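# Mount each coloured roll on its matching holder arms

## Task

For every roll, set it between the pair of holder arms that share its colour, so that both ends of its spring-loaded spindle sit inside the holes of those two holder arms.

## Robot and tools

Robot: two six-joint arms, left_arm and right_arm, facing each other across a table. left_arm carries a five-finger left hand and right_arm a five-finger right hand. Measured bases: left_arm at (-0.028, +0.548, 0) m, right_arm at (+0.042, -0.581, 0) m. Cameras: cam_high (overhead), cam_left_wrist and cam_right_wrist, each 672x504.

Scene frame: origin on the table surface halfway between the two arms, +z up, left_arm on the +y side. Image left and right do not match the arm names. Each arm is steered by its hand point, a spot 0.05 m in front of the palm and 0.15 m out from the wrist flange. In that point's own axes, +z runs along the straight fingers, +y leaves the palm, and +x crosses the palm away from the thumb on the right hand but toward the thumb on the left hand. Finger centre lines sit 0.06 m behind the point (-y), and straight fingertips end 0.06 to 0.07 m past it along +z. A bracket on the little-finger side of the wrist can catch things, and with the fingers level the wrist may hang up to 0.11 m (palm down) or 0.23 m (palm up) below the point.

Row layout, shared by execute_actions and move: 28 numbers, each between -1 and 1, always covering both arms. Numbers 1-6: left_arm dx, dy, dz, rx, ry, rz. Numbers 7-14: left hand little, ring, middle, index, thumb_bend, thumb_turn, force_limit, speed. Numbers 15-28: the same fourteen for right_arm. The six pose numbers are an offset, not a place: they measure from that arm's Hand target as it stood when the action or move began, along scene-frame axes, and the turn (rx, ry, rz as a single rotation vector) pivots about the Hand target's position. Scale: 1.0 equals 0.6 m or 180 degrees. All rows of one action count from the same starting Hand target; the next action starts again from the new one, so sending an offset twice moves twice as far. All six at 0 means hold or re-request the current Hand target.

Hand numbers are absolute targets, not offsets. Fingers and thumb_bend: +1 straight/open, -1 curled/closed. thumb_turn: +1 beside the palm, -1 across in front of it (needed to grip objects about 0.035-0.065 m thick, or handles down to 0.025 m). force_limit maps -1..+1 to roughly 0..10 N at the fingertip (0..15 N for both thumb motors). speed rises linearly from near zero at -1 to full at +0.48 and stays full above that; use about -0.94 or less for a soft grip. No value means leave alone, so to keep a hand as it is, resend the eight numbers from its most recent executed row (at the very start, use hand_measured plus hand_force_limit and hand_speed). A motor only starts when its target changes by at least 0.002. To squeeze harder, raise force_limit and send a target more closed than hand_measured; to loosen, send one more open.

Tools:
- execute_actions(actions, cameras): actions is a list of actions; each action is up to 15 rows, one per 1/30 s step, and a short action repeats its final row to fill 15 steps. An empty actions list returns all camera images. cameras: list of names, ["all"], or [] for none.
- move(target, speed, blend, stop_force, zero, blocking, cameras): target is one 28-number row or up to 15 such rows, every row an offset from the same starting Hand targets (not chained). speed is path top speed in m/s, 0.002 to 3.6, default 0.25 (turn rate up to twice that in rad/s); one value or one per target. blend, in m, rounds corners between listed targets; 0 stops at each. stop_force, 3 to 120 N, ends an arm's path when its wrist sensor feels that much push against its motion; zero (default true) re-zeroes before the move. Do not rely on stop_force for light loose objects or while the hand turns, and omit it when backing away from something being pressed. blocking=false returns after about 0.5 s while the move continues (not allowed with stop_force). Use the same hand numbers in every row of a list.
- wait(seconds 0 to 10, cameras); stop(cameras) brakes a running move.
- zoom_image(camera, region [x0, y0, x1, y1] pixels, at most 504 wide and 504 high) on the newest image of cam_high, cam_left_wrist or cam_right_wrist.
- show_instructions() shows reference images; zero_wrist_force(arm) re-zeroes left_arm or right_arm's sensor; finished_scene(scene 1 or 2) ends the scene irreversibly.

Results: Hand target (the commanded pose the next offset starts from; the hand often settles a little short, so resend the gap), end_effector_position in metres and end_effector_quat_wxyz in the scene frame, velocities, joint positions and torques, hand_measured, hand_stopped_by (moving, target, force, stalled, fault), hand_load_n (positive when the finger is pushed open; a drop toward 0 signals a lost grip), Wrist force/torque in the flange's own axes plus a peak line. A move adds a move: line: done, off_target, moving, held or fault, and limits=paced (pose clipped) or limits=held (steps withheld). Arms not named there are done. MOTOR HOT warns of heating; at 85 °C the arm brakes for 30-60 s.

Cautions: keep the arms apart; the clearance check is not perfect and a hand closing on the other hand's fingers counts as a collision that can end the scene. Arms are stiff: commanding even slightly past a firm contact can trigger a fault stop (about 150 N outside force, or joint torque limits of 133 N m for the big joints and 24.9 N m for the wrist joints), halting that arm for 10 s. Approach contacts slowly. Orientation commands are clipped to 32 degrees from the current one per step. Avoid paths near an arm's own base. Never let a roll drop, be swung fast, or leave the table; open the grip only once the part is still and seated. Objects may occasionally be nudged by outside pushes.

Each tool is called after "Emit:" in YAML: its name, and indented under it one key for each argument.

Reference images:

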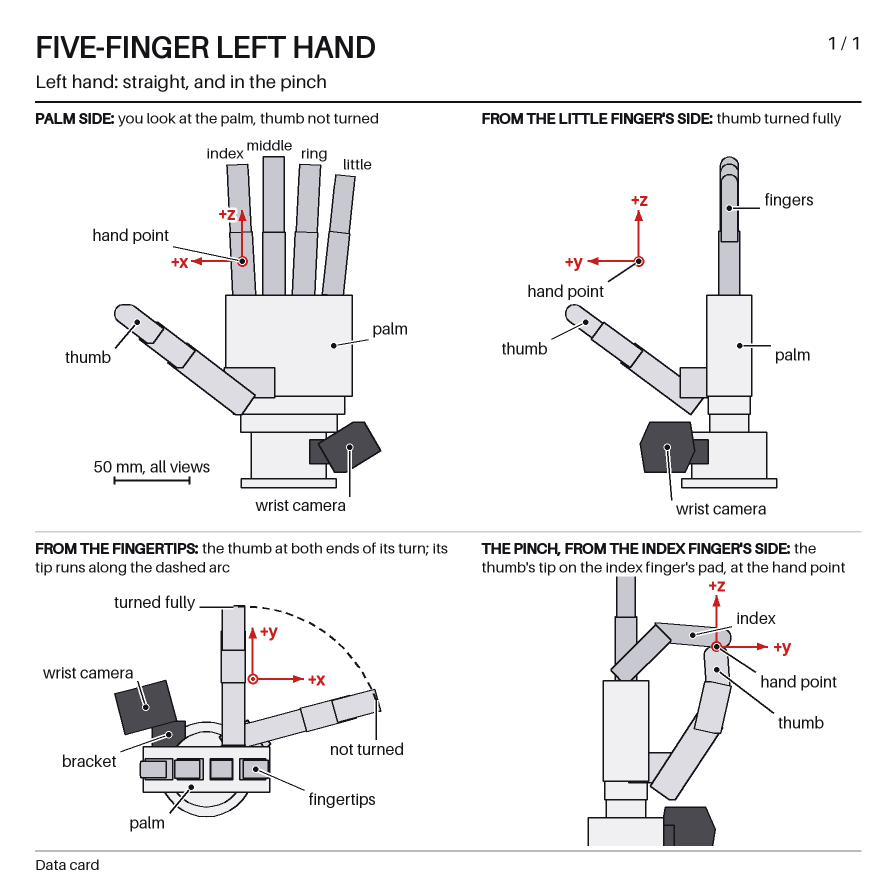

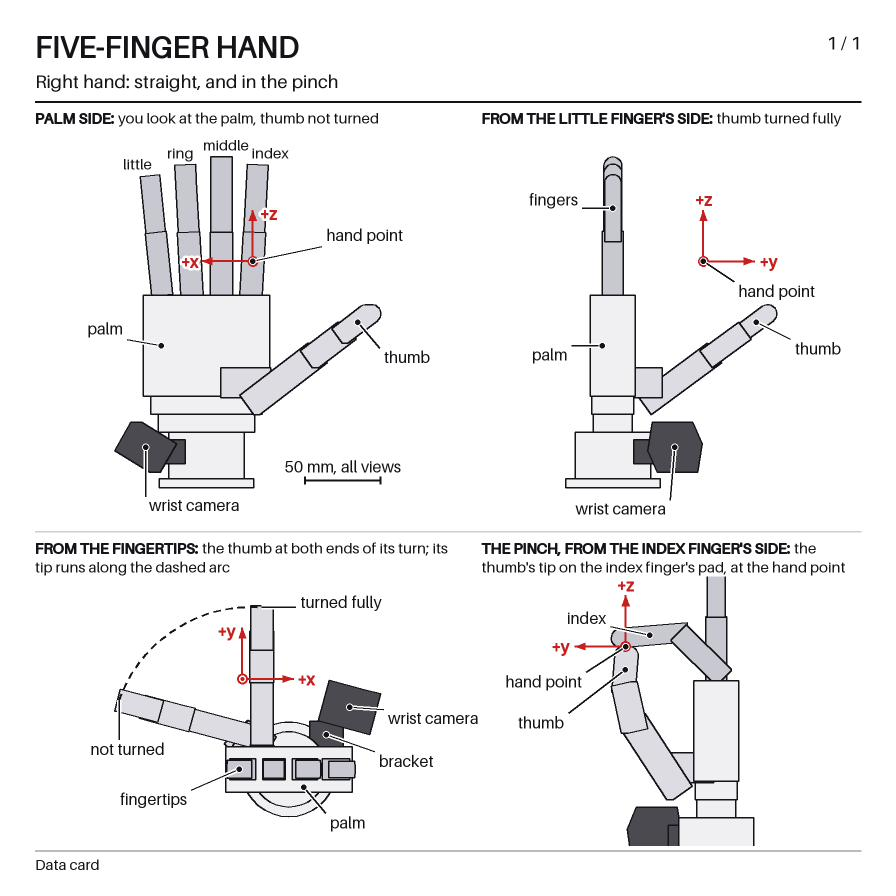

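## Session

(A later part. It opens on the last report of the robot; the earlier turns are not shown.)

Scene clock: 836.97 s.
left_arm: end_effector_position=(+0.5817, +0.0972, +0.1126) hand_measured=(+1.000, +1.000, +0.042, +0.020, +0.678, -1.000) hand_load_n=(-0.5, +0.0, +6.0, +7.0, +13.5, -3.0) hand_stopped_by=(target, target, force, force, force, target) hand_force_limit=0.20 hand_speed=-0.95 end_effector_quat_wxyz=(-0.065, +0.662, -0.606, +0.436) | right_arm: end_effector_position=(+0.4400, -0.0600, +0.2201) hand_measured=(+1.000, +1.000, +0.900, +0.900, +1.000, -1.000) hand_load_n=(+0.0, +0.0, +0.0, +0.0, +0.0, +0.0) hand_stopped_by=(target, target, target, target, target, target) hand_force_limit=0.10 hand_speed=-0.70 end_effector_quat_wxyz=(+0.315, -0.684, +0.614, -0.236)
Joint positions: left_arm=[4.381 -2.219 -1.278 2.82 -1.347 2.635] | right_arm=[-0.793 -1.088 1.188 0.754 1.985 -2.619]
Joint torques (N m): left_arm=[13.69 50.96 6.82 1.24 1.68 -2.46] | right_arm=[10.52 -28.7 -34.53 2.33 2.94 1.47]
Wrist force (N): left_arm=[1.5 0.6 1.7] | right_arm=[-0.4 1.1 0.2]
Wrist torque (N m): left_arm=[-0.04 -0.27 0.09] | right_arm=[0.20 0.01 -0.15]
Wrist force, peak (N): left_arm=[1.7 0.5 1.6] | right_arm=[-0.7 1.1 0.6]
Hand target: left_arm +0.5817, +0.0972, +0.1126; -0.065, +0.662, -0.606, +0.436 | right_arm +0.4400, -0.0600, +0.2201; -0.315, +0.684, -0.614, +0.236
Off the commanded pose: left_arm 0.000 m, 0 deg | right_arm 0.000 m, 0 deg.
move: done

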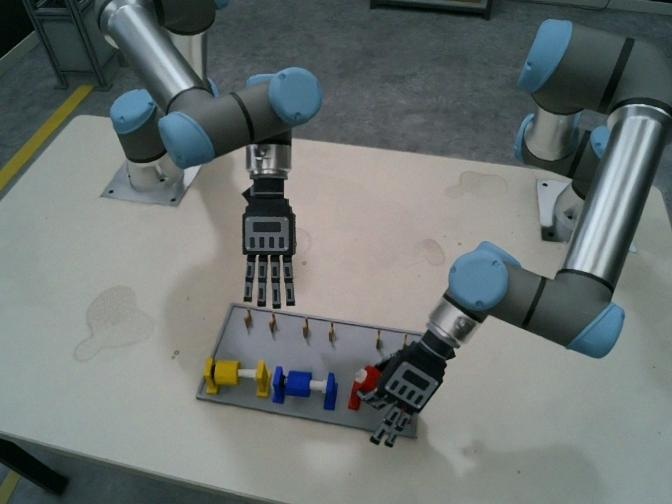

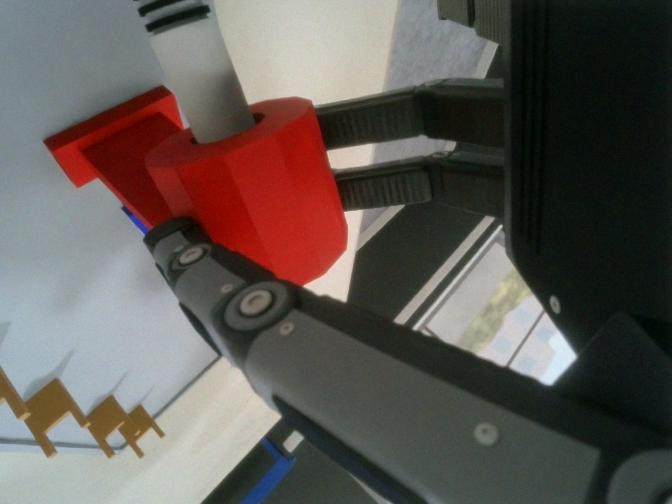

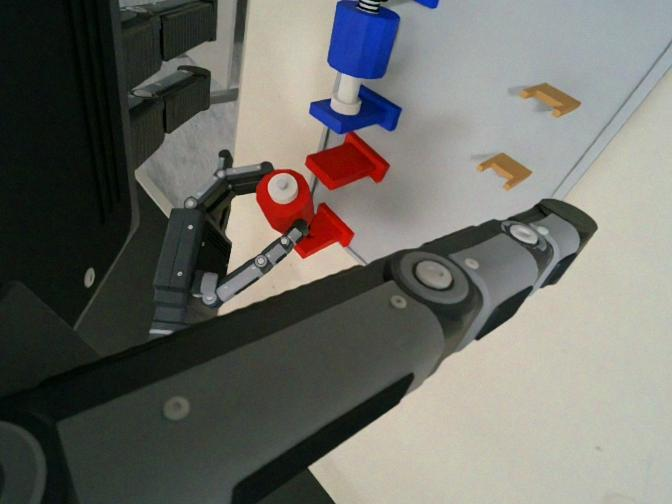

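Emit:
move:
  target:
    - [0.0068,0.0515,-0.03,0,0,0,1,1,-0.35,-0.35,-0.15,-1,0.2,-0.95,0,0,0,0,0,0,1,1,0.9,0.9,1.0,-1,0.1,-0.7]
  speed: 0.02
  stop_force: 4
  cameras: ["cam_high","cam_left_wrist","cam_right_wrist"]

Emit:
zoom_image:
  camera: "cam_right_wrist"
  region: [220, 130, 400, 270]

Emit:
zoom_image:
  camera: "cam_high"
  region: [330, 340, 430, 440]

Scene clock: 840.77 s.
left_arm: end_effector_position=(+0.5858, +0.1281, +0.0946) hand_measured=(+1.000, +1.000, +0.042, +0.020, +0.678, -1.000) hand_load_n=(+0.0, +0.0, +5.5, +7.0, +13.5, -2.5) hand_stopped_by=(target, target, force, force, force, target) hand_force_limit=0.20 hand_speed=-0.95 end_effector_quat_wxyz=(-0.065, +0.662, -0.606, +0.436) | right_arm: end_effector_position=(+0.4400, -0.0600, +0.2201) hand_measured=(+1.000, +1.000, +0.900, +0.900, +1.000, -1.000) hand_load_n=(+0.0, +0.0, +0.0, +0.0, -0.5, +0.0) hand_stopped_by=(target, target, target, target, target, target) hand_force_limit=0.10 hand_speed=-0.70 end_effector_quat_wxyz=(+0.315, -0.684, +0.614, -0.236)
Joint positions: left_arm=[4.437 -2.21 -1.344 2.868 -1.304 2.671] | right_arm=[-0.793 -1.088 1.188 0.754 1.985 -2.619]
Joint torques (N m): left_arm=[13.51 55.62 7.05 1.09 1.49 2.49] | right_arm=[12.07 -27.85 -33.46 1.92 2.57 1.48]
Wrist force (N): left_arm=[1.7 0.7 1.8] | right_arm=[-0.2 0.9 0.3]
Wrist torque (N m): left_arm=[-0.02 -0.25 -0.10] | right_arm=[0.17 -0.03 -0.15]
Wrist force, peak (N): left_arm=[1.6 0.9 2.1] | right_arm=[-0.8 1.2 0.3]
Hand target: left_arm +0.5858, +0.1281, +0.0946; -0.065, +0.662, -0.606, +0.436 | right_arm +0.4400, -0.0600, +0.2201; -0.315, +0.684, -0.614, +0.236
Off the commanded pose: left_arm 0.000 m, 0 deg | right_arm 0.000 m, 0 deg.
move: done

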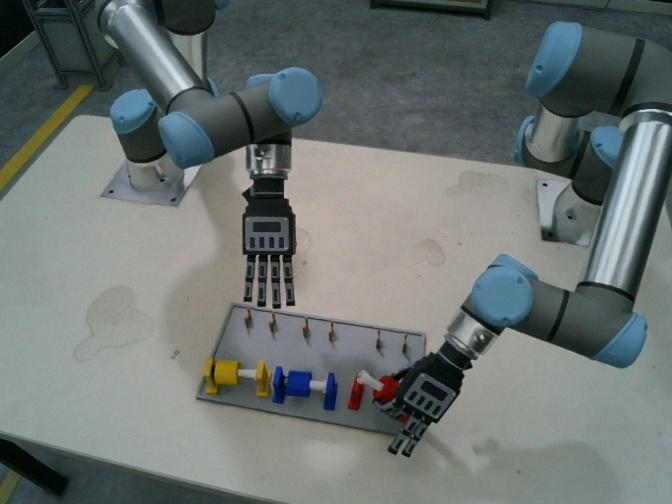

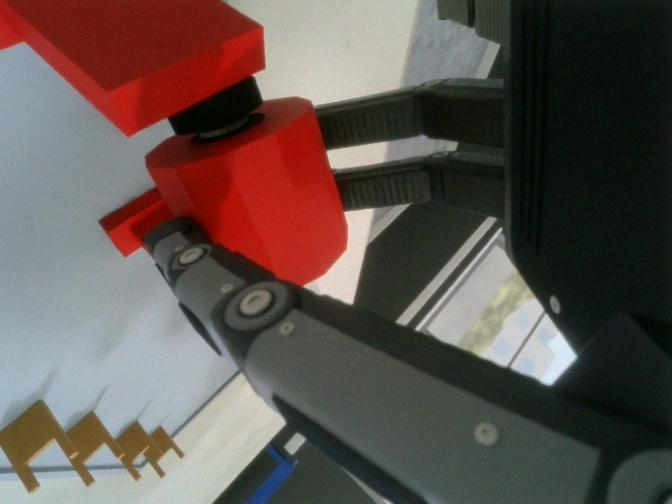

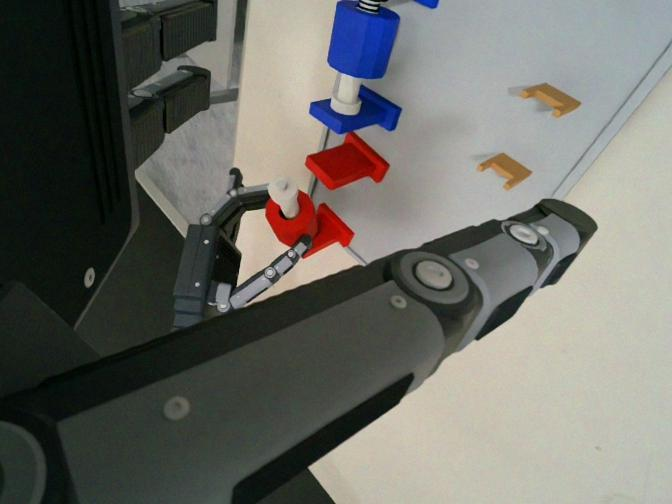

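Scaled by 2.800 from the camera's 672x504 image, which has a finer 960x720 frame.

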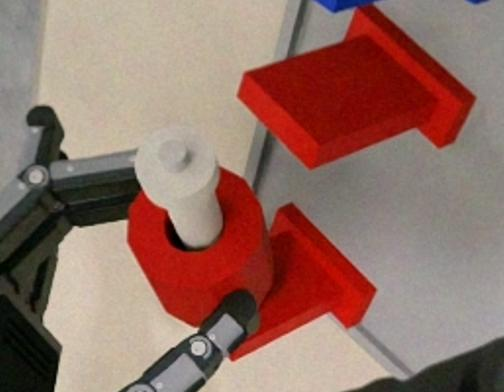

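Scaled by 5.040 from the camera's 672x504 image, which has a finer 960x720 frame.

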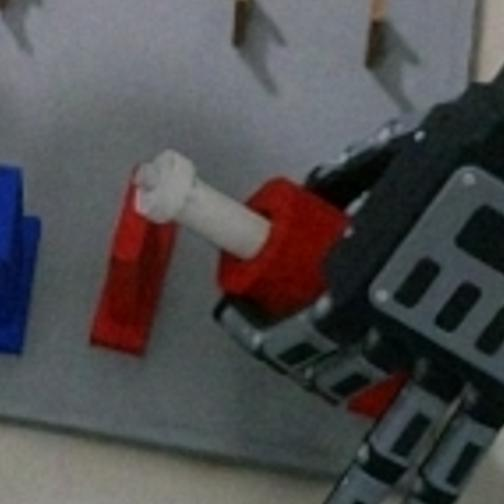

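Emit:
move:
  target:
    - [-0.0042,-0.0137,-0.0137,0.0386,-0.0051,0,1,1,-0.35,-0.35,-0.15,-1,0.2,-0.95,0,0,0,0,0,0,1,1,0.9,0.9,1.0,-1,0.1,-0.7]
  speed: 0.02
  cameras: ["cam_high","cam_left_wrist","cam_right_wrist"]

Emit:
zoom_image:
  camera: "cam_left_wrist"
  region: [0, 0, 340, 250]

Emit:
zoom_image:
  camera: "cam_right_wrist"
  region: [220, 130, 400, 270]

Scene clock: 845.23 s.
left_arm: end_effector_position=(+0.5833, +0.1199, +0.0864) hand_measured=(+1.000, +1.000, +0.042, +0.020, +0.678, -1.000) hand_load_n=(+0.0, +0.0, +6.0, +7.5, +13.5, -3.0) hand_stopped_by=(target, target, force, force, force, target) hand_force_limit=0.20 hand_speed=-0.95 end_effector_quat_wxyz=(-0.109, +0.654, -0.631, +0.404) | right_arm: end_effector_position=(+0.4400, -0.0600, +0.2201) hand_measured=(+1.000, +1.000, +0.900, +0.900, +1.000, -1.000) hand_load_n=(+0.0, +0.0, +0.0, +0.0, +0.0, +0.0) hand_stopped_by=(target, target, target, target, target, target) hand_force_limit=0.10 hand_speed=-0.70 end_effector_quat_wxyz=(+0.315, -0.684, +0.614, -0.236)
Joint positions: left_arm=[4.382 -2.234 -1.289 2.806 -1.424 2.729] | right_arm=[-0.793 -1.088 1.188 0.754 1.985 -2.619]
Joint torques (N m): left_arm=[-12.44 33.19 30.2 -2.51 -1.37 2.51] | right_arm=[11.51 -28.42 -33.99 2.5 2.8 1.46]
Wrist force (N): left_arm=[1.4 0.8 1.3] | right_arm=[-0.5 0.9 0.1]
Wrist torque (N m): left_arm=[0.00 -0.25 -0.09] | right_arm=[0.18 0.03 -0.17]
Wrist force, peak (N): left_arm=[1.6 0.9 2.2] | right_arm=[-0.7 1.0 0.8]
Hand target: left_arm +0.5833, +0.1199, +0.0864; -0.109, +0.654, -0.631, +0.404 | right_arm +0.4400, -0.0600, +0.2201; -0.315, +0.684, -0.614, +0.236
Off the commanded pose: left_arm 0.000 m, 0 deg | right_arm 0.000 m, 0 deg.
move: done

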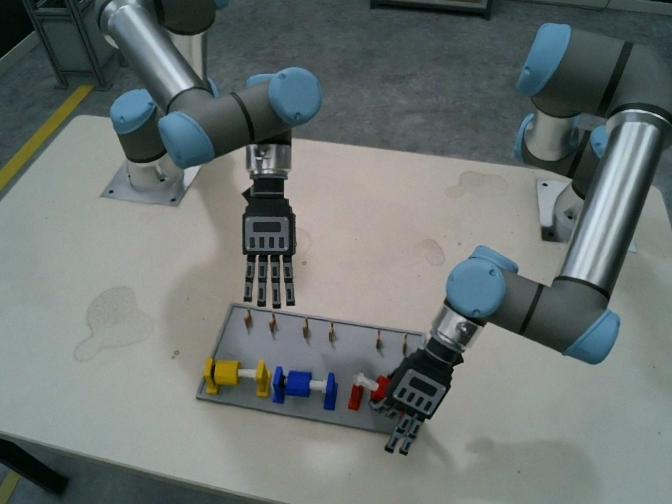

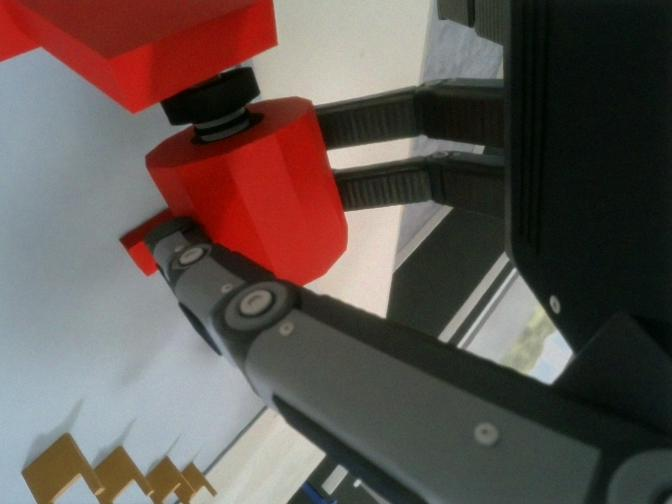

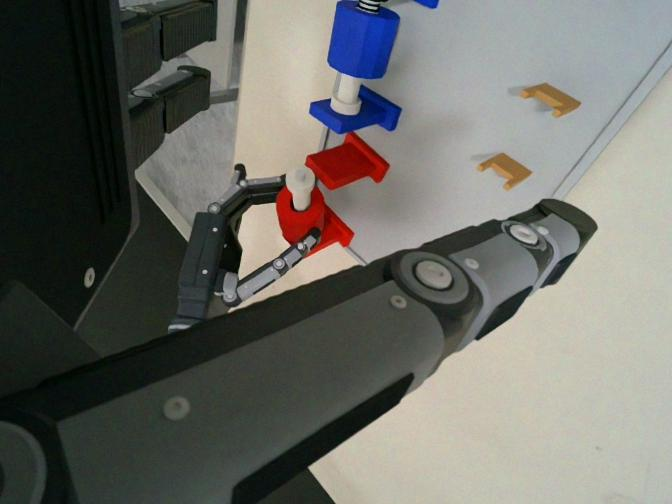

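Scaled by 1.482 from the camera's 672x504 image, which has a finer 960x720 frame.

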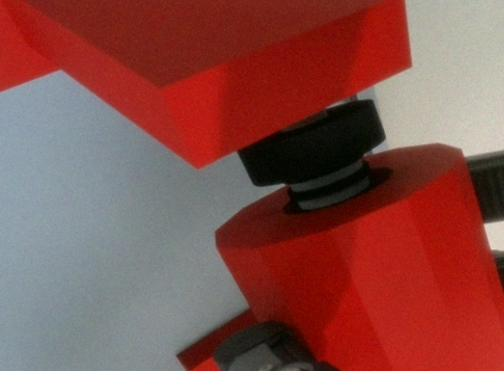

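Scaled by 2.800 from the camera's 672x504 image, which has a finer 960x720 frame.

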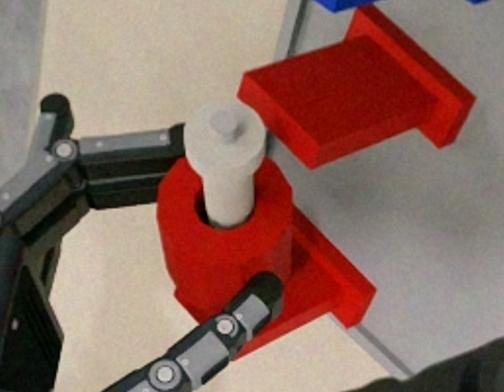

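Emit:
move:
  target:
    - [-0.0042,-0.0017,-0.01,0,0,0,1,1,-0.35,-0.35,-0.15,-1,0.2,-0.95,0,0,0,0,0,0,1,1,0.9,0.9,1.0,-1,0.1,-0.7]
  speed: 0.02
  stop_force: 4

Emit:
move:
  target:
    - [0,0.025,0,0,0,0,1,1,-0.35,-0.35,-0.15,-1,0.2,-0.95,0,0,0,0,0,0,1,1,0.9,0.9,1.0,-1,0.1,-0.7]
  speed: 0.015
  stop_force: 3
  cameras: ["cam_high","cam_left_wrist","cam_right_wrist"]

Emit:
zoom_image:
  camera: "cam_left_wrist"
  region: [0, 0, 340, 250]

Emit:
zoom_image:
  camera: "cam_right_wrist"
  region: [220, 130, 400, 270]

Scene clock: 848.03 s.
left_arm: end_effector_position=(+0.5808, +0.1188, +0.0804) hand_measured=(+1.000, +1.000, +0.042, +0.020, +0.678, -1.000) hand_load_n=(+0.0, +0.0, +5.5, +7.0, +13.5, -2.5) hand_stopped_by=(target, target, force, force, force, target) hand_force_limit=0.20 hand_speed=-0.95 end_effector_quat_wxyz=(-0.109, +0.654, -0.631, +0.404) | right_arm: end_effector_position=(+0.4400, -0.0600, +0.2201) hand_measured=(+1.000, +1.000, +0.900, +0.900, +1.000, -1.000) hand_load_n=(+0.0, +0.0, +0.0, +0.0, +0.0, +0.0) hand_stopped_by=(target, target, target, target, target, target) hand_force_limit=0.10 hand_speed=-0.70 end_effector_quat_wxyz=(+0.315, -0.684, +0.614, -0.236)
Joint positions: left_arm=[4.379 -2.236 -1.302 2.822 -1.427 2.727] | right_arm=[-0.793 -1.088 1.188 0.754 1.985 -2.619]
Joint torques (N m): left_arm=[-13.34 34.37 6.62 1.15 -1.32 -2.49] | right_arm=[11.71 -29.37 -34.98 1.99 2.8 1.24]
Wrist force (N): left_arm=[1.5 0.5 1.1] | right_arm=[-0.4 0.8 0.2]
Wrist torque (N m): left_arm=[-0.02 -0.27 0.07] | right_arm=[0.16 0.01 -0.16]
Wrist force, peak (N): left_arm=[1.7 0.6 1.3] | right_arm=[-0.6 1.3 0.5]
Hand target: left_arm +0.5808, +0.1188, +0.0804; -0.109, +0.654, -0.631, +0.404 | right_arm +0.4400, -0.0600, +0.2201; -0.315, +0.684, -0.614, +0.236
Off the commanded pose: left_arm 0.000 m, 0 deg | right_arm 0.000 m, 0 deg.
move: done

Scene clock: 850.00 s.
left_arm: end_effector_position=(+0.5808, +0.1299, +0.0804) hand_measured=(+1.000, +1.000, +0.042, +0.020, +0.678, -1.000) hand_load_n=(+0.0, +0.0, +5.5, +6.5, +13.5, +0.0) hand_stopped_by=(target, target, force, force, force, target) hand_force_limit=0.20 hand_speed=-0.95 end_effector_quat_wxyz=(-0.109, +0.654, -0.631, +0.404) | right_arm: end_effector_position=(+0.4400, -0.0600, +0.2201) hand_measured=(+1.000, +1.000, +0.900, +0.900, +1.000, -1.000) hand_load_n=(+0.0, +0.0, +0.0, +0.0, +0.0, +0.0) hand_stopped_by=(target, target, target, target, target, target) hand_force_limit=0.10 hand_speed=-0.70 end_effector_quat_wxyz=(+0.315, -0.684, +0.614, -0.236)
Joint positions: left_arm=[4.397 -2.223 -1.324 2.829 -1.413 2.74] | right_arm=[-0.793 -1.088 1.188 0.754 1.985 -2.619]
Joint torques (N m): left_arm=[-12.17 33.56 31.44 -2.09 -1.53 -2.52] | right_arm=[11.31 -28.4 -34.61 2.25 2.76 1.59]
Wrist force (N): left_arm=[2.4 1.1 0.9] | right_arm=[-0.4 1.0 0.3]
Wrist torque (N m): left_arm=[0.00 -0.29 -0.06] | right_arm=[0.18 0.01 -0.16]
Wrist force, peak (N): left_arm=[5.9 2.3 2.5] | right_arm=[-0.6 1.1 0.0]
Hand target: left_arm +0.5808, +0.1299, +0.0804; -0.109, +0.654, -0.631, +0.404 (not the last commanded pose) | right_arm +0.4400, -0.0600, +0.2201; -0.315, +0.684, -0.614, +0.236
Off the commanded pose: left_arm 0.004 m, 0 deg | right_arm 0.000 m, 0 deg.
move: contact (left_arm)

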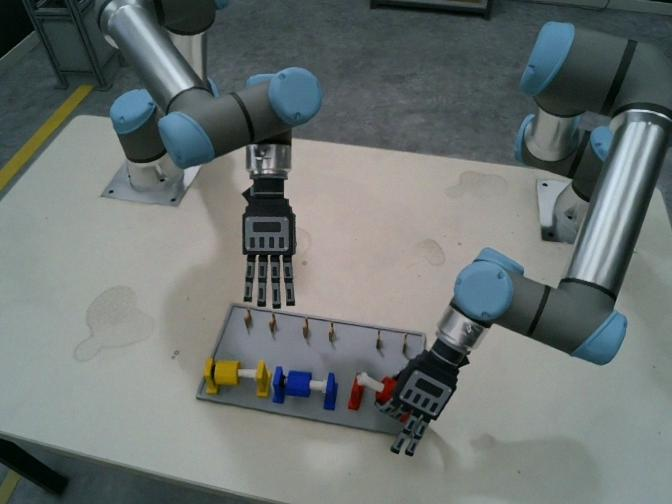

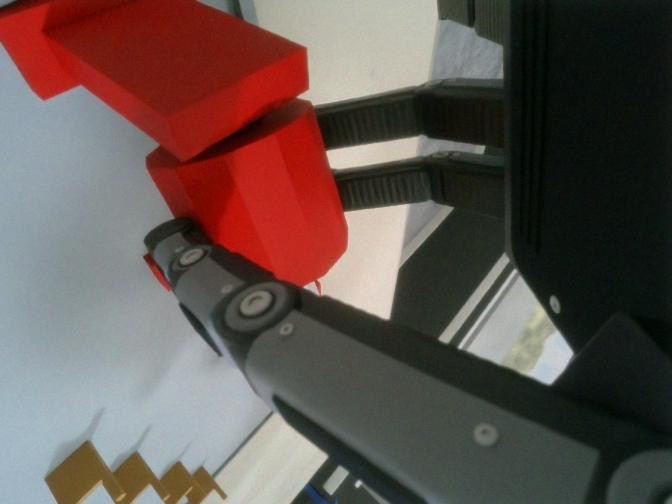

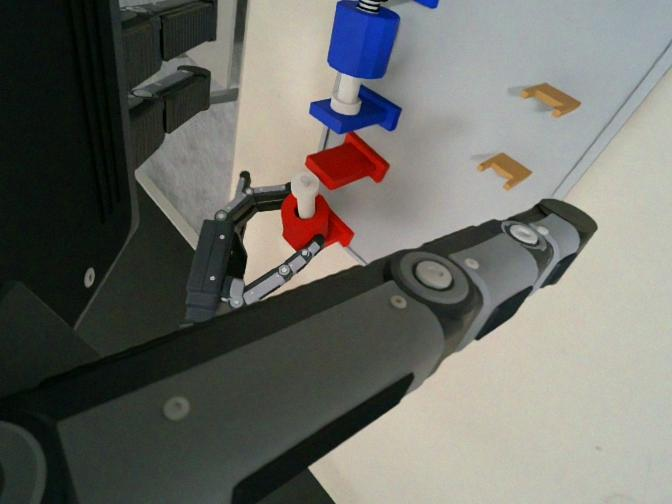

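Scaled by 1.482 from the camera's 672x504 image, which has a finer 960x720 frame.

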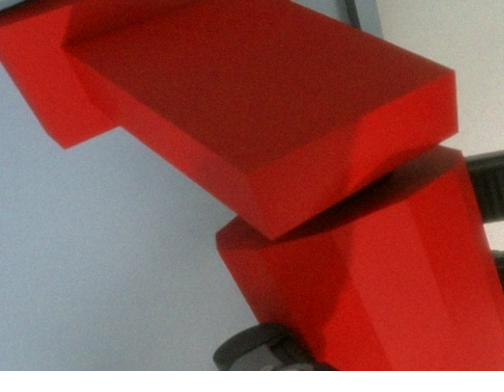

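Scaled by 2.800 from the camera's 672x504 image, which has a finer 960x720 frame.

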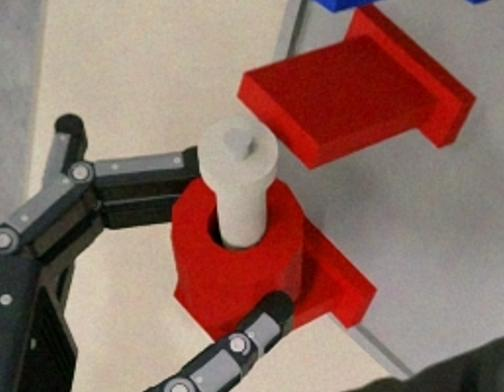

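Emit:
move:
  target:
    - [0.0042,0.003,0,0,0,0,1,1,-0.35,-0.35,-0.15,-1,0.2,-0.95,0,0,0,0,0,0,1,1,0.9,0.9,1.0,-1,0.1,-0.7]
  speed: 0.015

Emit:
move:
  target:
    - [-0.0084,0,0,0,0,0,1,1,-0.35,-0.35,-0.15,-1,0.2,-0.95,0,0,0,0,0,0,1,1,0.9,0.9,1.0,-1,0.1,-0.7]
  speed: 0.015

Emit:
move:
  target:
    - [0.0042,0,0,0,0,0,1,1,-0.35,-0.35,-0.15,-1,0.2,-0.95,0,0,0,0,0,0,1,1,0.9,0.9,1.0,-1,0.1,-0.7]
  speed: 0.015

Scene clock: 851.27 s.
left_arm: end_effector_position=(+0.5832, +0.1316, +0.0804) hand_measured=(+1.000, +1.000, +0.042, +0.020, +0.680, -1.000) hand_load_n=(-0.5, +0.0, +0.5, +7.5, +17.5, +13.5) hand_stopped_by=(target, target, force, force, force, target) hand_force_limit=0.20 hand_speed=-0.95 end_effector_quat_wxyz=(-0.109, +0.654, -0.631, +0.404) | right_arm: end_effector_position=(+0.4400, -0.0600, +0.2201) hand_measured=(+1.000, +1.000, +0.900, +0.900, +1.000, -1.000) hand_load_n=(+0.0, +0.0, +0.0, -0.5, +0.0, +0.0) hand_stopped_by=(target, target, target, target, target, target) hand_force_limit=0.10 hand_speed=-0.70 end_effector_quat_wxyz=(+0.315, -0.684, +0.614, -0.236)
Joint positions: left_arm=[4.402 -2.226 -1.319 2.827 -1.409 2.742] | right_arm=[-0.793 -1.088 1.188 0.754 1.985 -2.619]
Joint torques (N m): left_arm=[20.47 31.67 31.93 -1.42 -1 3.32] | right_arm=[11.64 -29.16 -34.53 2.01 2.49 1.37]
Wrist force (N): left_arm=[10.8 5.8 -2.6] | right_arm=[-0.5 0.9 0.1]
Wrist torque (N m): left_arm=[0.05 -0.51 -0.44] | right_arm=[0.17 0.03 -0.17]
Wrist force, peak (N): left_arm=[10.8 5.8 -2.6] | right_arm=[-0.5 1.2 0.2]
Hand target: left_arm +0.5833, +0.1317, +0.0804; -0.109, +0.654, -0.631, +0.404 | right_arm +0.4400, -0.0600, +0.2201; -0.315, +0.684, -0.614, +0.236
Off the commanded pose: left_arm 0.000 m, 0 deg | right_arm 0.000 m, 0 deg.
move: done

Scene clock: 852.07 s.
left_arm: end_effector_position=(+0.5783, +0.1317, +0.0804) hand_measured=(+1.000, +1.000, +0.042, +0.020, +0.680, -1.000) hand_load_n=(+0.0, +0.0, +7.0, +5.0, +12.5, +0.0) hand_stopped_by=(target, target, force, force, force, target) hand_force_limit=0.20 hand_speed=-0.95 end_effector_quat_wxyz=(-0.109, +0.654, -0.631, +0.404) | right_arm: end_effector_position=(+0.4400, -0.0600, +0.2201) hand_measured=(+1.000, +1.000, +0.900, +0.900, +1.000, -1.000) hand_load_n=(+0.0, +0.0, +0.0, +0.0, +0.0, +0.0) hand_stopped_by=(target, target, target, target, target, target) hand_force_limit=0.10 hand_speed=-0.70 end_effector_quat_wxyz=(+0.315, -0.684, +0.614, -0.236)
Joint positions: left_arm=[4.399 -2.216 -1.336 2.834 -1.411 2.741] | right_arm=[-0.793 -1.088 1.188 0.754 1.985 -2.619]
Joint torques (N m): left_arm=[-12.63 54.99 6.2 1.17 -1.56 -2.63] | right_arm=[9.77 -28.53 -33.05 1.88 2.57 1.38]
Wrist force (N): left_arm=[1.9 0.8 1.4] | right_arm=[-0.4 1.1 0.3]
Wrist torque (N m): left_arm=[0.02 -0.28 0.05] | right_arm=[0.20 0.01 -0.15]
Wrist force, peak (N): left_arm=[10.2 5.5 -2.3] | right_arm=[-0.7 1.0 0.2]
Hand target: left_arm +0.5783, +0.1317, +0.0804; -0.109, +0.654, -0.631, +0.404 | right_arm +0.4400, -0.0600, +0.2201; -0.315, +0.684, -0.614, +0.236
Off the commanded pose: left_arm 0.000 m, 0 deg | right_arm 0.000 m, 0 deg.
move: done

Scene clock: 852.80 s.
left_arm: end_effector_position=(+0.5807, +0.1316, +0.0804) hand_measured=(+1.000, +1.000, +0.042, +0.020, +0.680, -1.000) hand_load_n=(+0.5, +0.0, +6.0, +5.5, +13.0, +2.0) hand_stopped_by=(target, target, force, force, force, target) hand_force_limit=0.20 hand_speed=-0.95 end_effector_quat_wxyz=(-0.109, +0.654, -0.631, +0.404) | right_arm: end_effector_position=(+0.4400, -0.0600, +0.2201) hand_measured=(+1.000, +1.000, +0.900, +0.900, +1.000, -1.000) hand_load_n=(+0.0, +0.0, +0.0, +0.0, +0.0, +0.0) hand_stopped_by=(target, target, target, target, target, target) hand_force_limit=0.10 hand_speed=-0.70 end_effector_quat_wxyz=(+0.315, -0.684, +0.614, -0.236)
Joint positions: left_arm=[4.401 -2.221 -1.328 2.831 -1.41 2.742] | right_arm=[-0.793 -1.088 1.188 0.754 1.985 -2.619]
Joint torques (N m): left_arm=[15.08 35 31.84 -1.97 0.95 2.62] | right_arm=[12.19 -29.28 -35.01 1.99 2.57 1.35]
Wrist force (N): left_arm=[2.6 1.9 1.1] | right_arm=[-0.1 0.7 0.2]
Wrist torque (N m): left_arm=[0.00 -0.25 -0.15] | right_arm=[0.14 -0.02 -0.15]
Wrist force, peak (N): left_arm=[2.8 1.7 1.1] | right_arm=[-0.7 1.0 0.4]
Hand target: left_arm +0.5808, +0.1317, +0.0804; -0.109, +0.654, -0.631, +0.404 | right_arm +0.4400, -0.0600, +0.2201; -0.315, +0.684, -0.614, +0.236
Off the commanded pose: left_arm 0.000 m, 0 deg | right_arm 0.000 m, 0 deg.
move: done

Emit:
move:
  target:
    - [-0.0084,0,0,0,0,0,1,1,-0.35,-0.35,-0.15,-1,0.2,-0.95,0,0,0,0,0,0,1,1,0.9,0.9,1.0,-1,0.1,-0.7]
  speed: 0.015

Emit:
move:
  target:
    - [-0.0042,0,0,0,0,0,1,1,-0.35,-0.35,-0.15,-1,0.2,-0.95,0,0,0,0,0,0,1,1,0.9,0.9,1.0,-1,0.1,-0.7]
  speed: 0.015
  cameras: ["cam_right_wrist","cam_left_wrist"]

Scene clock: 853.93 s.
left_arm: end_effector_position=(+0.5758, +0.1317, +0.0804) hand_measured=(+1.000, +1.000, +0.042, +0.020, +0.680, -1.000) hand_load_n=(+0.0, +0.0, +7.0, +5.5, +12.5, +0.0) hand_stopped_by=(target, target, force, force, force, target) hand_force_limit=0.20 hand_speed=-0.95 end_effector_quat_wxyz=(-0.109, +0.654, -0.631, +0.404) | right_arm: end_effector_position=(+0.4400, -0.0600, +0.2201) hand_measured=(+1.000, +1.000, +0.900, +0.900, +1.000, -1.000) hand_load_n=(+0.0, +0.0, +0.0, +0.0, +0.0, +0.0) hand_stopped_by=(target, target, target, target, target, target) hand_force_limit=0.10 hand_speed=-0.70 end_effector_quat_wxyz=(+0.315, -0.684, +0.614, -0.236)
Joint positions: left_arm=[4.398 -2.211 -1.345 2.838 -1.412 2.74] | right_arm=[-0.793 -1.088 1.188 0.754 1.985 -2.619]
Joint torques (N m): left_arm=[-12.86 55.95 7.08 1.17 -1.26 -2.57] | right_arm=[11.18 -29.66 -34.07 2.22 2.66 1.2]
Wrist force (N): left_arm=[1.7 0.9 1.7] | right_arm=[-0.3 0.8 0.2]
Wrist torque (N m): left_arm=[0.02 -0.29 0.06] | right_arm=[0.16 0.00 -0.16]
Wrist force, peak (N): left_arm=[3.5 0.9 2.0] | right_arm=[-0.7 1.2 0.2]
Hand target: left_arm +0.5757, +0.1317, +0.0804; -0.109, +0.654, -0.631, +0.404 | right_arm +0.4400, -0.0600, +0.2201; -0.315, +0.684, -0.614, +0.236
Off the commanded pose: left_arm 0.000 m, 0 deg | right_arm 0.000 m, 0 deg.
move: done

Scene clock: 854.67 s.
left_arm: end_effector_position=(+0.5733, +0.1316, +0.0804) hand_measured=(+1.000, +1.000, +0.042, +0.020, +0.680, -1.000) hand_load_n=(+0.0, +0.0, +10.0, +6.5, +10.5, -2.0) hand_stopped_by=(target, target, force, force, force, target) hand_force_limit=0.20 hand_speed=-0.95 end_effector_quat_wxyz=(-0.109, +0.654, -0.631, +0.404) | right_arm: end_effector_position=(+0.4400, -0.0600, +0.2201) hand_measured=(+1.000, +1.000, +0.900, +0.900, +1.000, -1.000) hand_load_n=(+0.0, +0.0, +0.0, +0.0, +0.0, +0.0) hand_stopped_by=(target, target, target, target, target, target) hand_force_limit=0.10 hand_speed=-0.70 end_effector_quat_wxyz=(+0.315, -0.684, +0.614, -0.236)
Joint positions: left_arm=[4.397 -2.206 -1.353 2.841 -1.413 2.739] | right_arm=[-0.793 -1.088 1.188 0.754 1.985 -2.619]
Joint torques (N m): left_arm=[-11.77 54.88 4.7 -0.75 -1.98 -2.27] | right_arm=[11.25 -28.4 -34.23 1.8 2.68 1.45]
Wrist force (N): left_arm=[5.6 -2.1 6.3] | right_arm=[-0.6 0.6 0.1]
Wrist torque (N m): left_arm=[0.00 -0.05 0.10] | right_arm=[0.14 0.04 -0.18]
Wrist force, peak (N): left_arm=[5.6 -2.1 6.3] | right_arm=[-0.5 1.3 0.2]
Hand target: left_arm +0.5732, +0.1317, +0.0804; -0.109, +0.654, -0.631, +0.404 | right_arm +0.4400, -0.0600, +0.2201; -0.315, +0.684, -0.614, +0.236
Off the commanded pose: left_arm 0.000 m, 0 deg | right_arm 0.000 m, 0 deg.
move: done
Images, in order (width x height): cam_left_wrist 672x504, cam_right_wrist 672x504.

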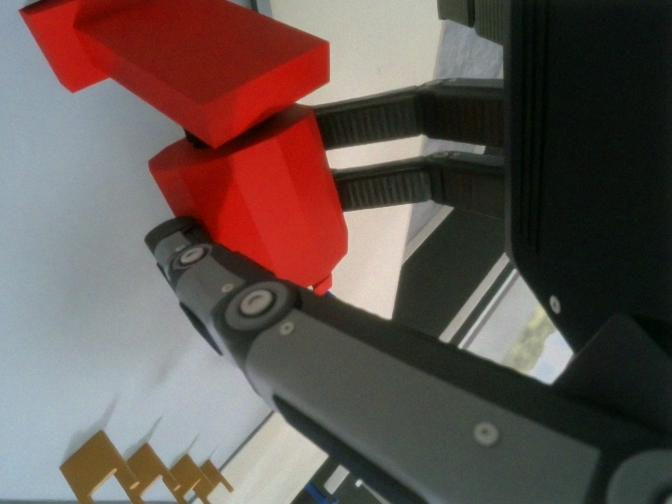

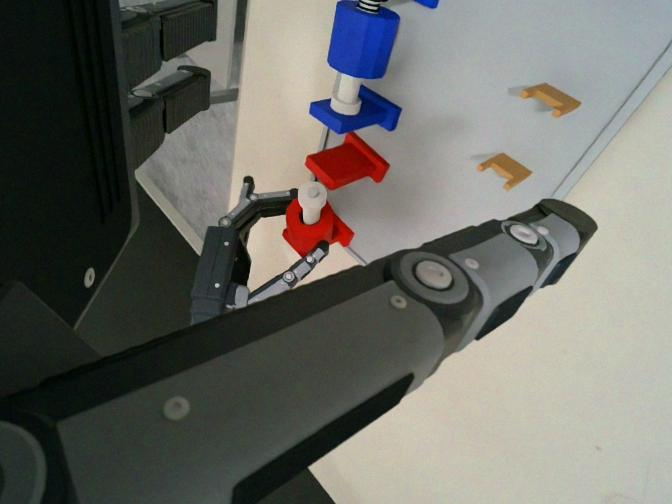

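Emit:
move:
  target:
    - [0.0087,0,0,0,0,0,1,1,-0.35,-0.35,-0.15,-1,0.2,-0.95,0.1027,0.0708,-0.1,-0.0201,-0.0105,0.2225,-1,-1,-1,1,-0.8,1,0,0]
    - [0.0087,0,0,0,0,0,1,1,-0.35,-0.35,-0.15,-1,0.2,-0.95,0.1027,0.0708,-0.2167,-0.0201,-0.0105,0.2225,-1,-1,-1,1,-0.8,1,0,0]
  speed: 0.1
  cameras: ["cam_high","cam_left_wrist","cam_right_wrist"]

Emit:
zoom_image:
  camera: "cam_high"
  region: [300, 340, 420, 440]

Scene clock: 861.63 s.
left_arm: end_effector_position=(+0.5784, +0.1317, +0.0804) hand_measured=(+1.000, +1.000, +0.042, +0.020, +0.680, -1.000) hand_load_n=(+0.0, +0.0, +7.0, +5.5, +12.5, +0.5) hand_stopped_by=(target, target, force, force, force, target) hand_force_limit=0.20 hand_speed=-0.95 end_effector_quat_wxyz=(-0.109, +0.654, -0.631, +0.404) | right_arm: end_effector_position=(+0.5017, -0.0175, +0.0901) hand_measured=(-1.000, -1.000, -1.000, +1.000, -0.800, +1.000) hand_load_n=(+0.0, +0.0, +0.0, +0.0, +0.0, +0.0) hand_stopped_by=(target, target, target, target, target, target) hand_force_limit=0.00 hand_speed=0.00 end_effector_quat_wxyz=(+0.365, -0.859, +0.330, -0.143)
Joint positions: left_arm=[4.399 -2.217 -1.336 2.834 -1.411 2.741] | right_arm=[-0.963 -0.892 1.19 0.477 1.418 -3.297]
Joint torques (N m): left_arm=[13.99 33.67 31.54 -2.27 1.22 2.47] | right_arm=[-3.43 -35.22 -5.4 -0.79 -2.46 1.2]
Wrist force (N): left_arm=[1.9 1.0 1.7] | right_arm=[0.0 0.8 0.4]
Wrist torque (N m): left_arm=[-0.01 -0.25 -0.12] | right_arm=[0.15 -0.03 -0.02]
Wrist force, peak (N): left_arm=[6.3 -2.7 6.8] | right_arm=[0.0 1.5 0.7]
Hand target: left_arm +0.5784, +0.1317, +0.0804; -0.109, +0.654, -0.631, +0.404 | right_arm +0.5017, -0.0175, +0.0900; -0.365, +0.859, -0.330, +0.143
Off the commanded pose: left_arm 0.000 m, 0 deg | right_arm 0.000 m, 0 deg.
move: done

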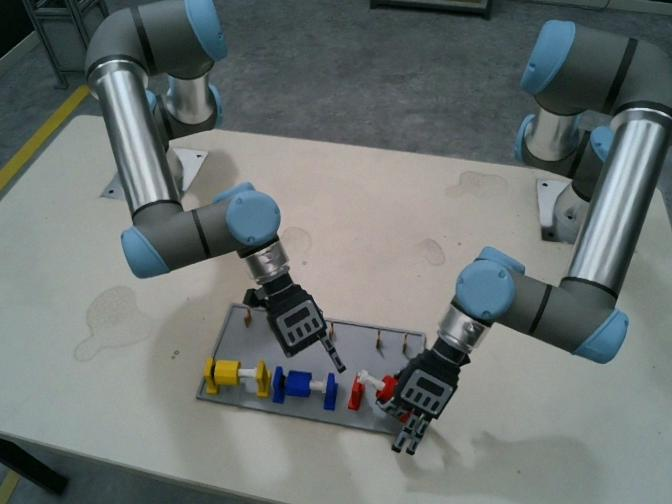

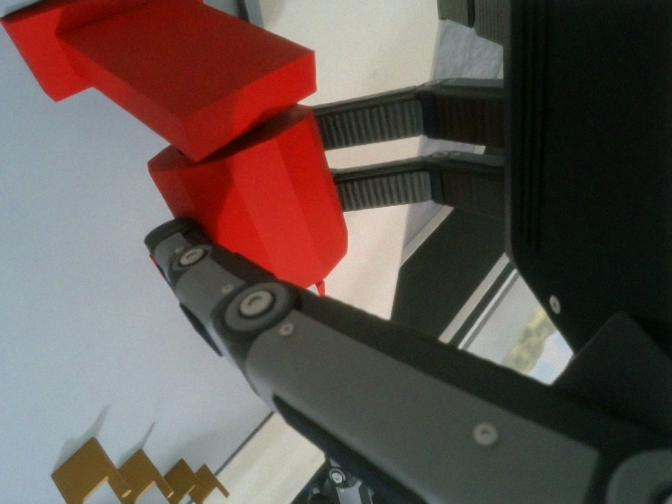

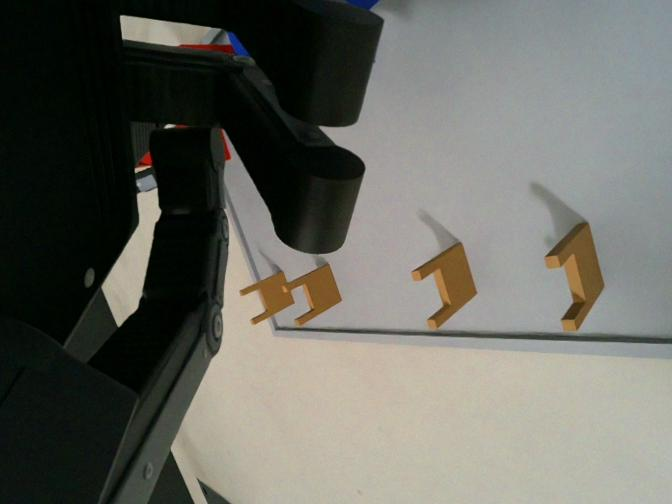

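Scaled by 4.200 from the camera's 672x504 image, which has a finer 960x720 frame.

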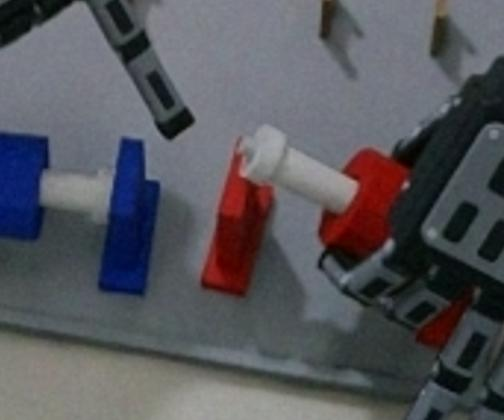

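Emit:
move:
  target:
    - [0,0,0,0,0,0,1,1,-0.35,-0.35,-0.15,-1,0.2,-0.95,0.0183,0.01,0,0,0,0,-1,-1,-1,1,-0.8,1,0,0]
  speed: 0.05
  stop_force: 5
  cameras: ["cam_high"]

Emit:
zoom_image:
  camera: "cam_high"
  region: [330, 350, 390, 410]

Scene clock: 864.17 s.
left_arm: end_effector_position=(+0.5784, +0.1317, +0.0804) hand_measured=(+1.000, +1.000, +0.042, +0.020, +0.680, -1.000) hand_load_n=(+0.0, +0.0, +7.0, +5.5, +12.5, +0.5) hand_stopped_by=(target, target, force, force, force, target) hand_force_limit=0.20 hand_speed=-0.95 end_effector_quat_wxyz=(-0.109, +0.654, -0.631, +0.404) | right_arm: end_effector_position=(+0.5126, -0.0115, +0.0900) hand_measured=(-1.000, -1.000, -1.000, +1.000, -0.800, +1.000) hand_load_n=(+0.0, +0.0, +0.0, +0.0, +0.0, +0.0) hand_stopped_by=(target, target, target, target, target, target) hand_force_limit=0.00 hand_speed=0.00 end_effector_quat_wxyz=(+0.365, -0.859, +0.330, -0.143)
Joint positions: left_arm=[4.399 -2.217 -1.336 2.834 -1.411 2.741] | right_arm=[-0.966 -0.862 1.139 0.499 1.416 -3.299]
Joint torques (N m): left_arm=[13.65 33.97 31.94 -2.26 1.41 2.44] | right_arm=[-9.68 -35.45 -34.3 2 -2.53 -1.84]
Wrist force (N): left_arm=[1.9 0.9 1.7] | right_arm=[0.1 1.2 0.4]
Wrist torque (N m): left_arm=[-0.02 -0.27 -0.11] | right_arm=[0.22 -0.03 -0.03]
Wrist force, peak (N): left_arm=[2.0 1.2 1.7] | right_arm=[0.0 1.3 0.7]
Hand target: left_arm +0.5784, +0.1317, +0.0804; -0.109, +0.654, -0.631, +0.404 | right_arm +0.5126, -0.0115, +0.0900; -0.365, +0.859, -0.330, +0.143
Off the commanded pose: left_arm 0.000 m, 0 deg | right_arm 0.000 m, 0 deg.
move: done
Images, in order (width x height): cam_high 672x504.

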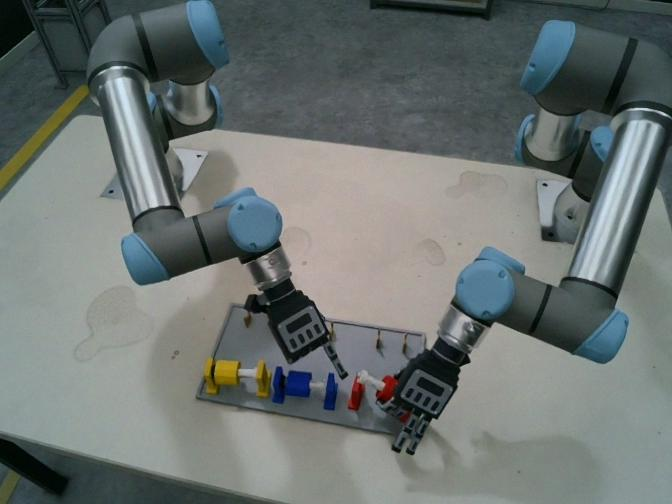

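Scaled by 8.400 from the camera's 672x504 image, which has a finer 960x720 frame.

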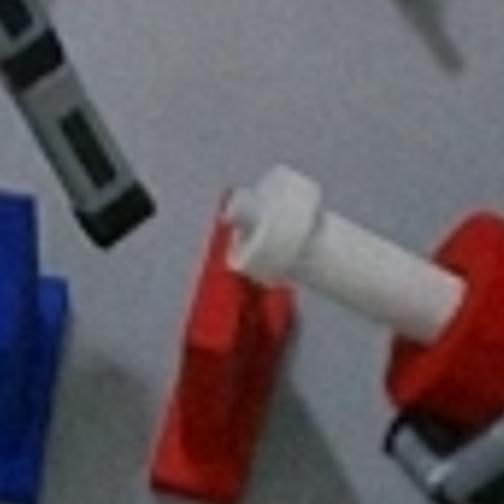

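Emit:
move:
  target:
    - [-0.0008,-0.007,-0.011,0.0441,-0.0058,0,1,1,-0.35,-0.35,-0.15,-1,0.2,-0.95,-0.0033,0.01,-0.0033,0,0,0,-1,-1,-1,1,-0.8,1,0,0]
  speed: 0.02
  cameras: ["cam_high"]

Emit:
zoom_image:
  camera: "cam_high"
  region: [330, 350, 390, 410]

Scene clock: 869.13 s.
left_arm: end_effector_position=(+0.5780, +0.1275, +0.0738) hand_measured=(+1.000, +1.000, +0.042, +0.020, +0.680, -1.000) hand_load_n=(+0.0, +0.0, +7.0, +5.5, +12.0, +1.5) hand_stopped_by=(target, target, force, force, force, target) hand_force_limit=0.20 hand_speed=-0.95 end_effector_quat_wxyz=(-0.160, +0.641, -0.656, +0.365) | right_arm: end_effector_position=(+0.5107, -0.0055, +0.0881) hand_measured=(-1.000, -1.000, -1.000, +1.000, -0.800, +1.000) hand_load_n=(+0.0, +0.0, +0.0, +0.0, +0.0, +0.0) hand_stopped_by=(target, target, target, target, target, target) hand_force_limit=0.00 hand_speed=0.00 end_effector_quat_wxyz=(+0.365, -0.859, +0.330, -0.143)
Joint positions: left_arm=[4.343 -2.248 -1.268 2.765 -1.545 2.805] | right_arm=[-0.956 -0.853 1.128 0.5 1.424 -3.291]
Joint torques (N m): left_arm=[-13.66 32.04 28.79 -2.72 -1.57 2.6] | right_arm=[11.78 -35.69 -32.59 1.9 2.18 1.75]
Wrist force (N): left_arm=[3.0 -3.0 -1.6] | right_arm=[-0.1 0.7 0.5]
Wrist torque (N m): left_arm=[-0.08 -0.23 -0.17] | right_arm=[0.12 -0.02 -0.20]
Wrist force, peak (N): left_arm=[4.7 -2.1 -1.6] | right_arm=[-0.1 1.0 0.9]
Hand target: left_arm +0.5780, +0.1275, +0.0738; -0.160, +0.641, -0.656, +0.365 | right_arm +0.5107, -0.0055, +0.0881; -0.365, +0.859, -0.330, +0.143
Off the commanded pose: left_arm 0.000 m, 0 deg | right_arm 0.000 m, 0 deg.
move: done
Images, in order (width x height): cam_high 672x504.

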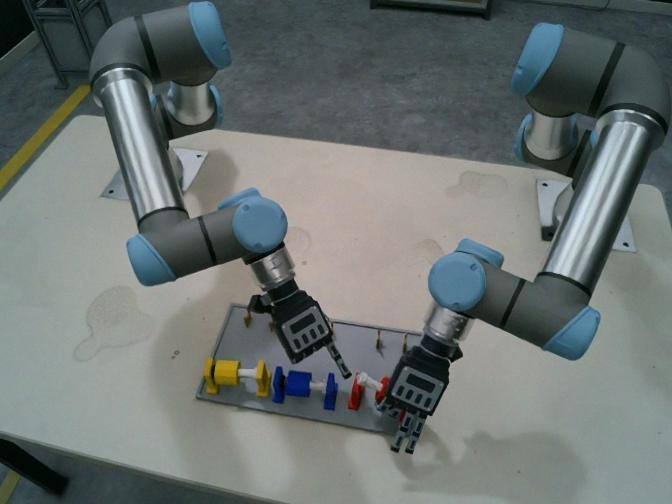

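Scaled by 8.400 from the camera's 672x504 image, which has a finer 960x720 frame.

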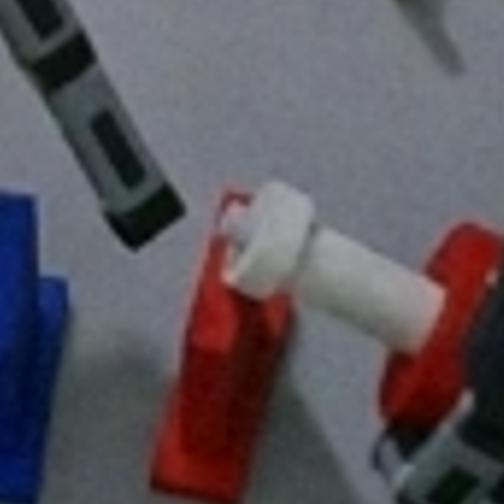

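Emit:
move:
  target:
    - [0.005,0.0002,0.0033,0,0,0.0189,1,1,-0.35,-0.35,-0.15,-1,0.2,-0.95,0,0,0,0,0,0,-1,-1,-1,1,-0.8,1,0,0]
  speed: 0.02
  cameras: ["cam_high"]

Emit:
zoom_image:
  camera: "cam_high"
  region: [330, 350, 390, 410]

Scene clock: 871.40 s.
left_arm: end_effector_position=(+0.5810, +0.1276, +0.0757) hand_measured=(+1.000, +1.000, +0.042, +0.020, +0.680, -1.000) hand_load_n=(+0.0, +0.0, +7.0, +5.5, +12.5, +0.5) hand_stopped_by=(target, target, force, force, force, target) hand_force_limit=0.20 hand_speed=-0.95 end_effector_quat_wxyz=(-0.171, +0.660, -0.637, +0.360) | right_arm: end_effector_position=(+0.5107, -0.0055, +0.0881) hand_measured=(-1.000, -1.000, -1.000, +1.000, -0.800, +1.000) hand_load_n=(+0.0, +0.0, +0.0, +0.0, +0.0, +0.0) hand_stopped_by=(target, target, target, target, target, target) hand_force_limit=0.00 hand_speed=0.00 end_effector_quat_wxyz=(+0.365, -0.859, +0.330, -0.143)
Joint positions: left_arm=[4.329 -2.25 -1.259 2.758 -1.598 2.756] | right_arm=[-0.956 -0.853 1.128 0.5 1.424 -3.291]
Joint torques (N m): left_arm=[-12.92 35.43 31.2 -2.2 -1.63 -2.78] | right_arm=[11.23 -34 -33.65 2.11 2 1.42]
Wrist force (N): left_arm=[1.0 0.7 0.9] | right_arm=[-0.3 0.8 0.2]
Wrist torque (N m): left_arm=[-0.02 -0.21 -0.01] | right_arm=[0.15 0.02 -0.22]
Wrist force, peak (N): left_arm=[3.5 -2.8 -1.4] | right_arm=[-0.2 1.1 0.8]
Hand target: left_arm +0.5810, +0.1276, +0.0757; -0.171, +0.660, -0.637, +0.360 | right_arm +0.5107, -0.0055, +0.0881; -0.365, +0.859, -0.330, +0.143
Off the commanded pose: left_arm 0.000 m, 0 deg | right_arm 0.000 m, 0 deg.
move: done
Images, in order (width x height): cam_high 672x504.

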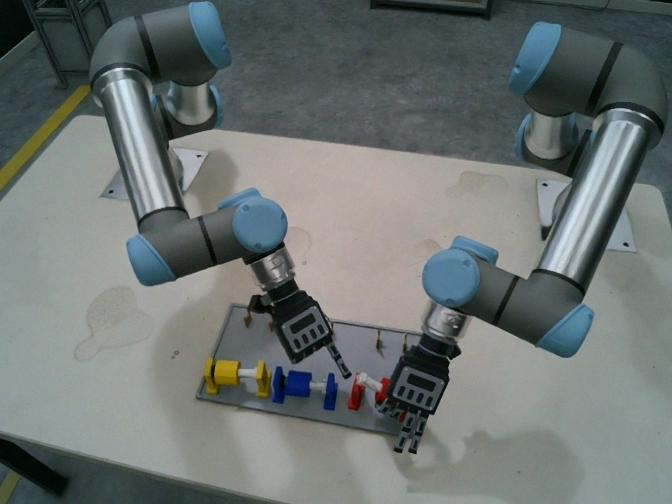

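Scaled by 8.400 from the camera's 672x504 image, which has a finer 960x720 frame.

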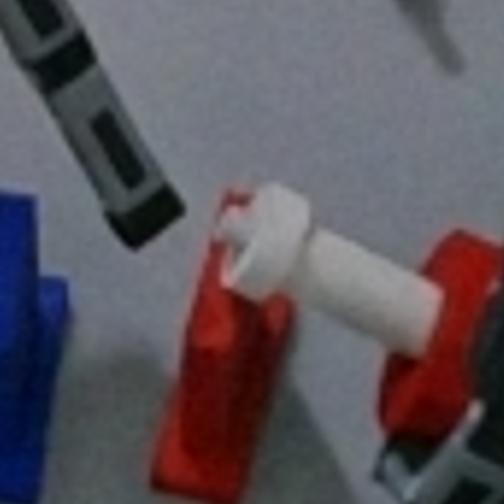

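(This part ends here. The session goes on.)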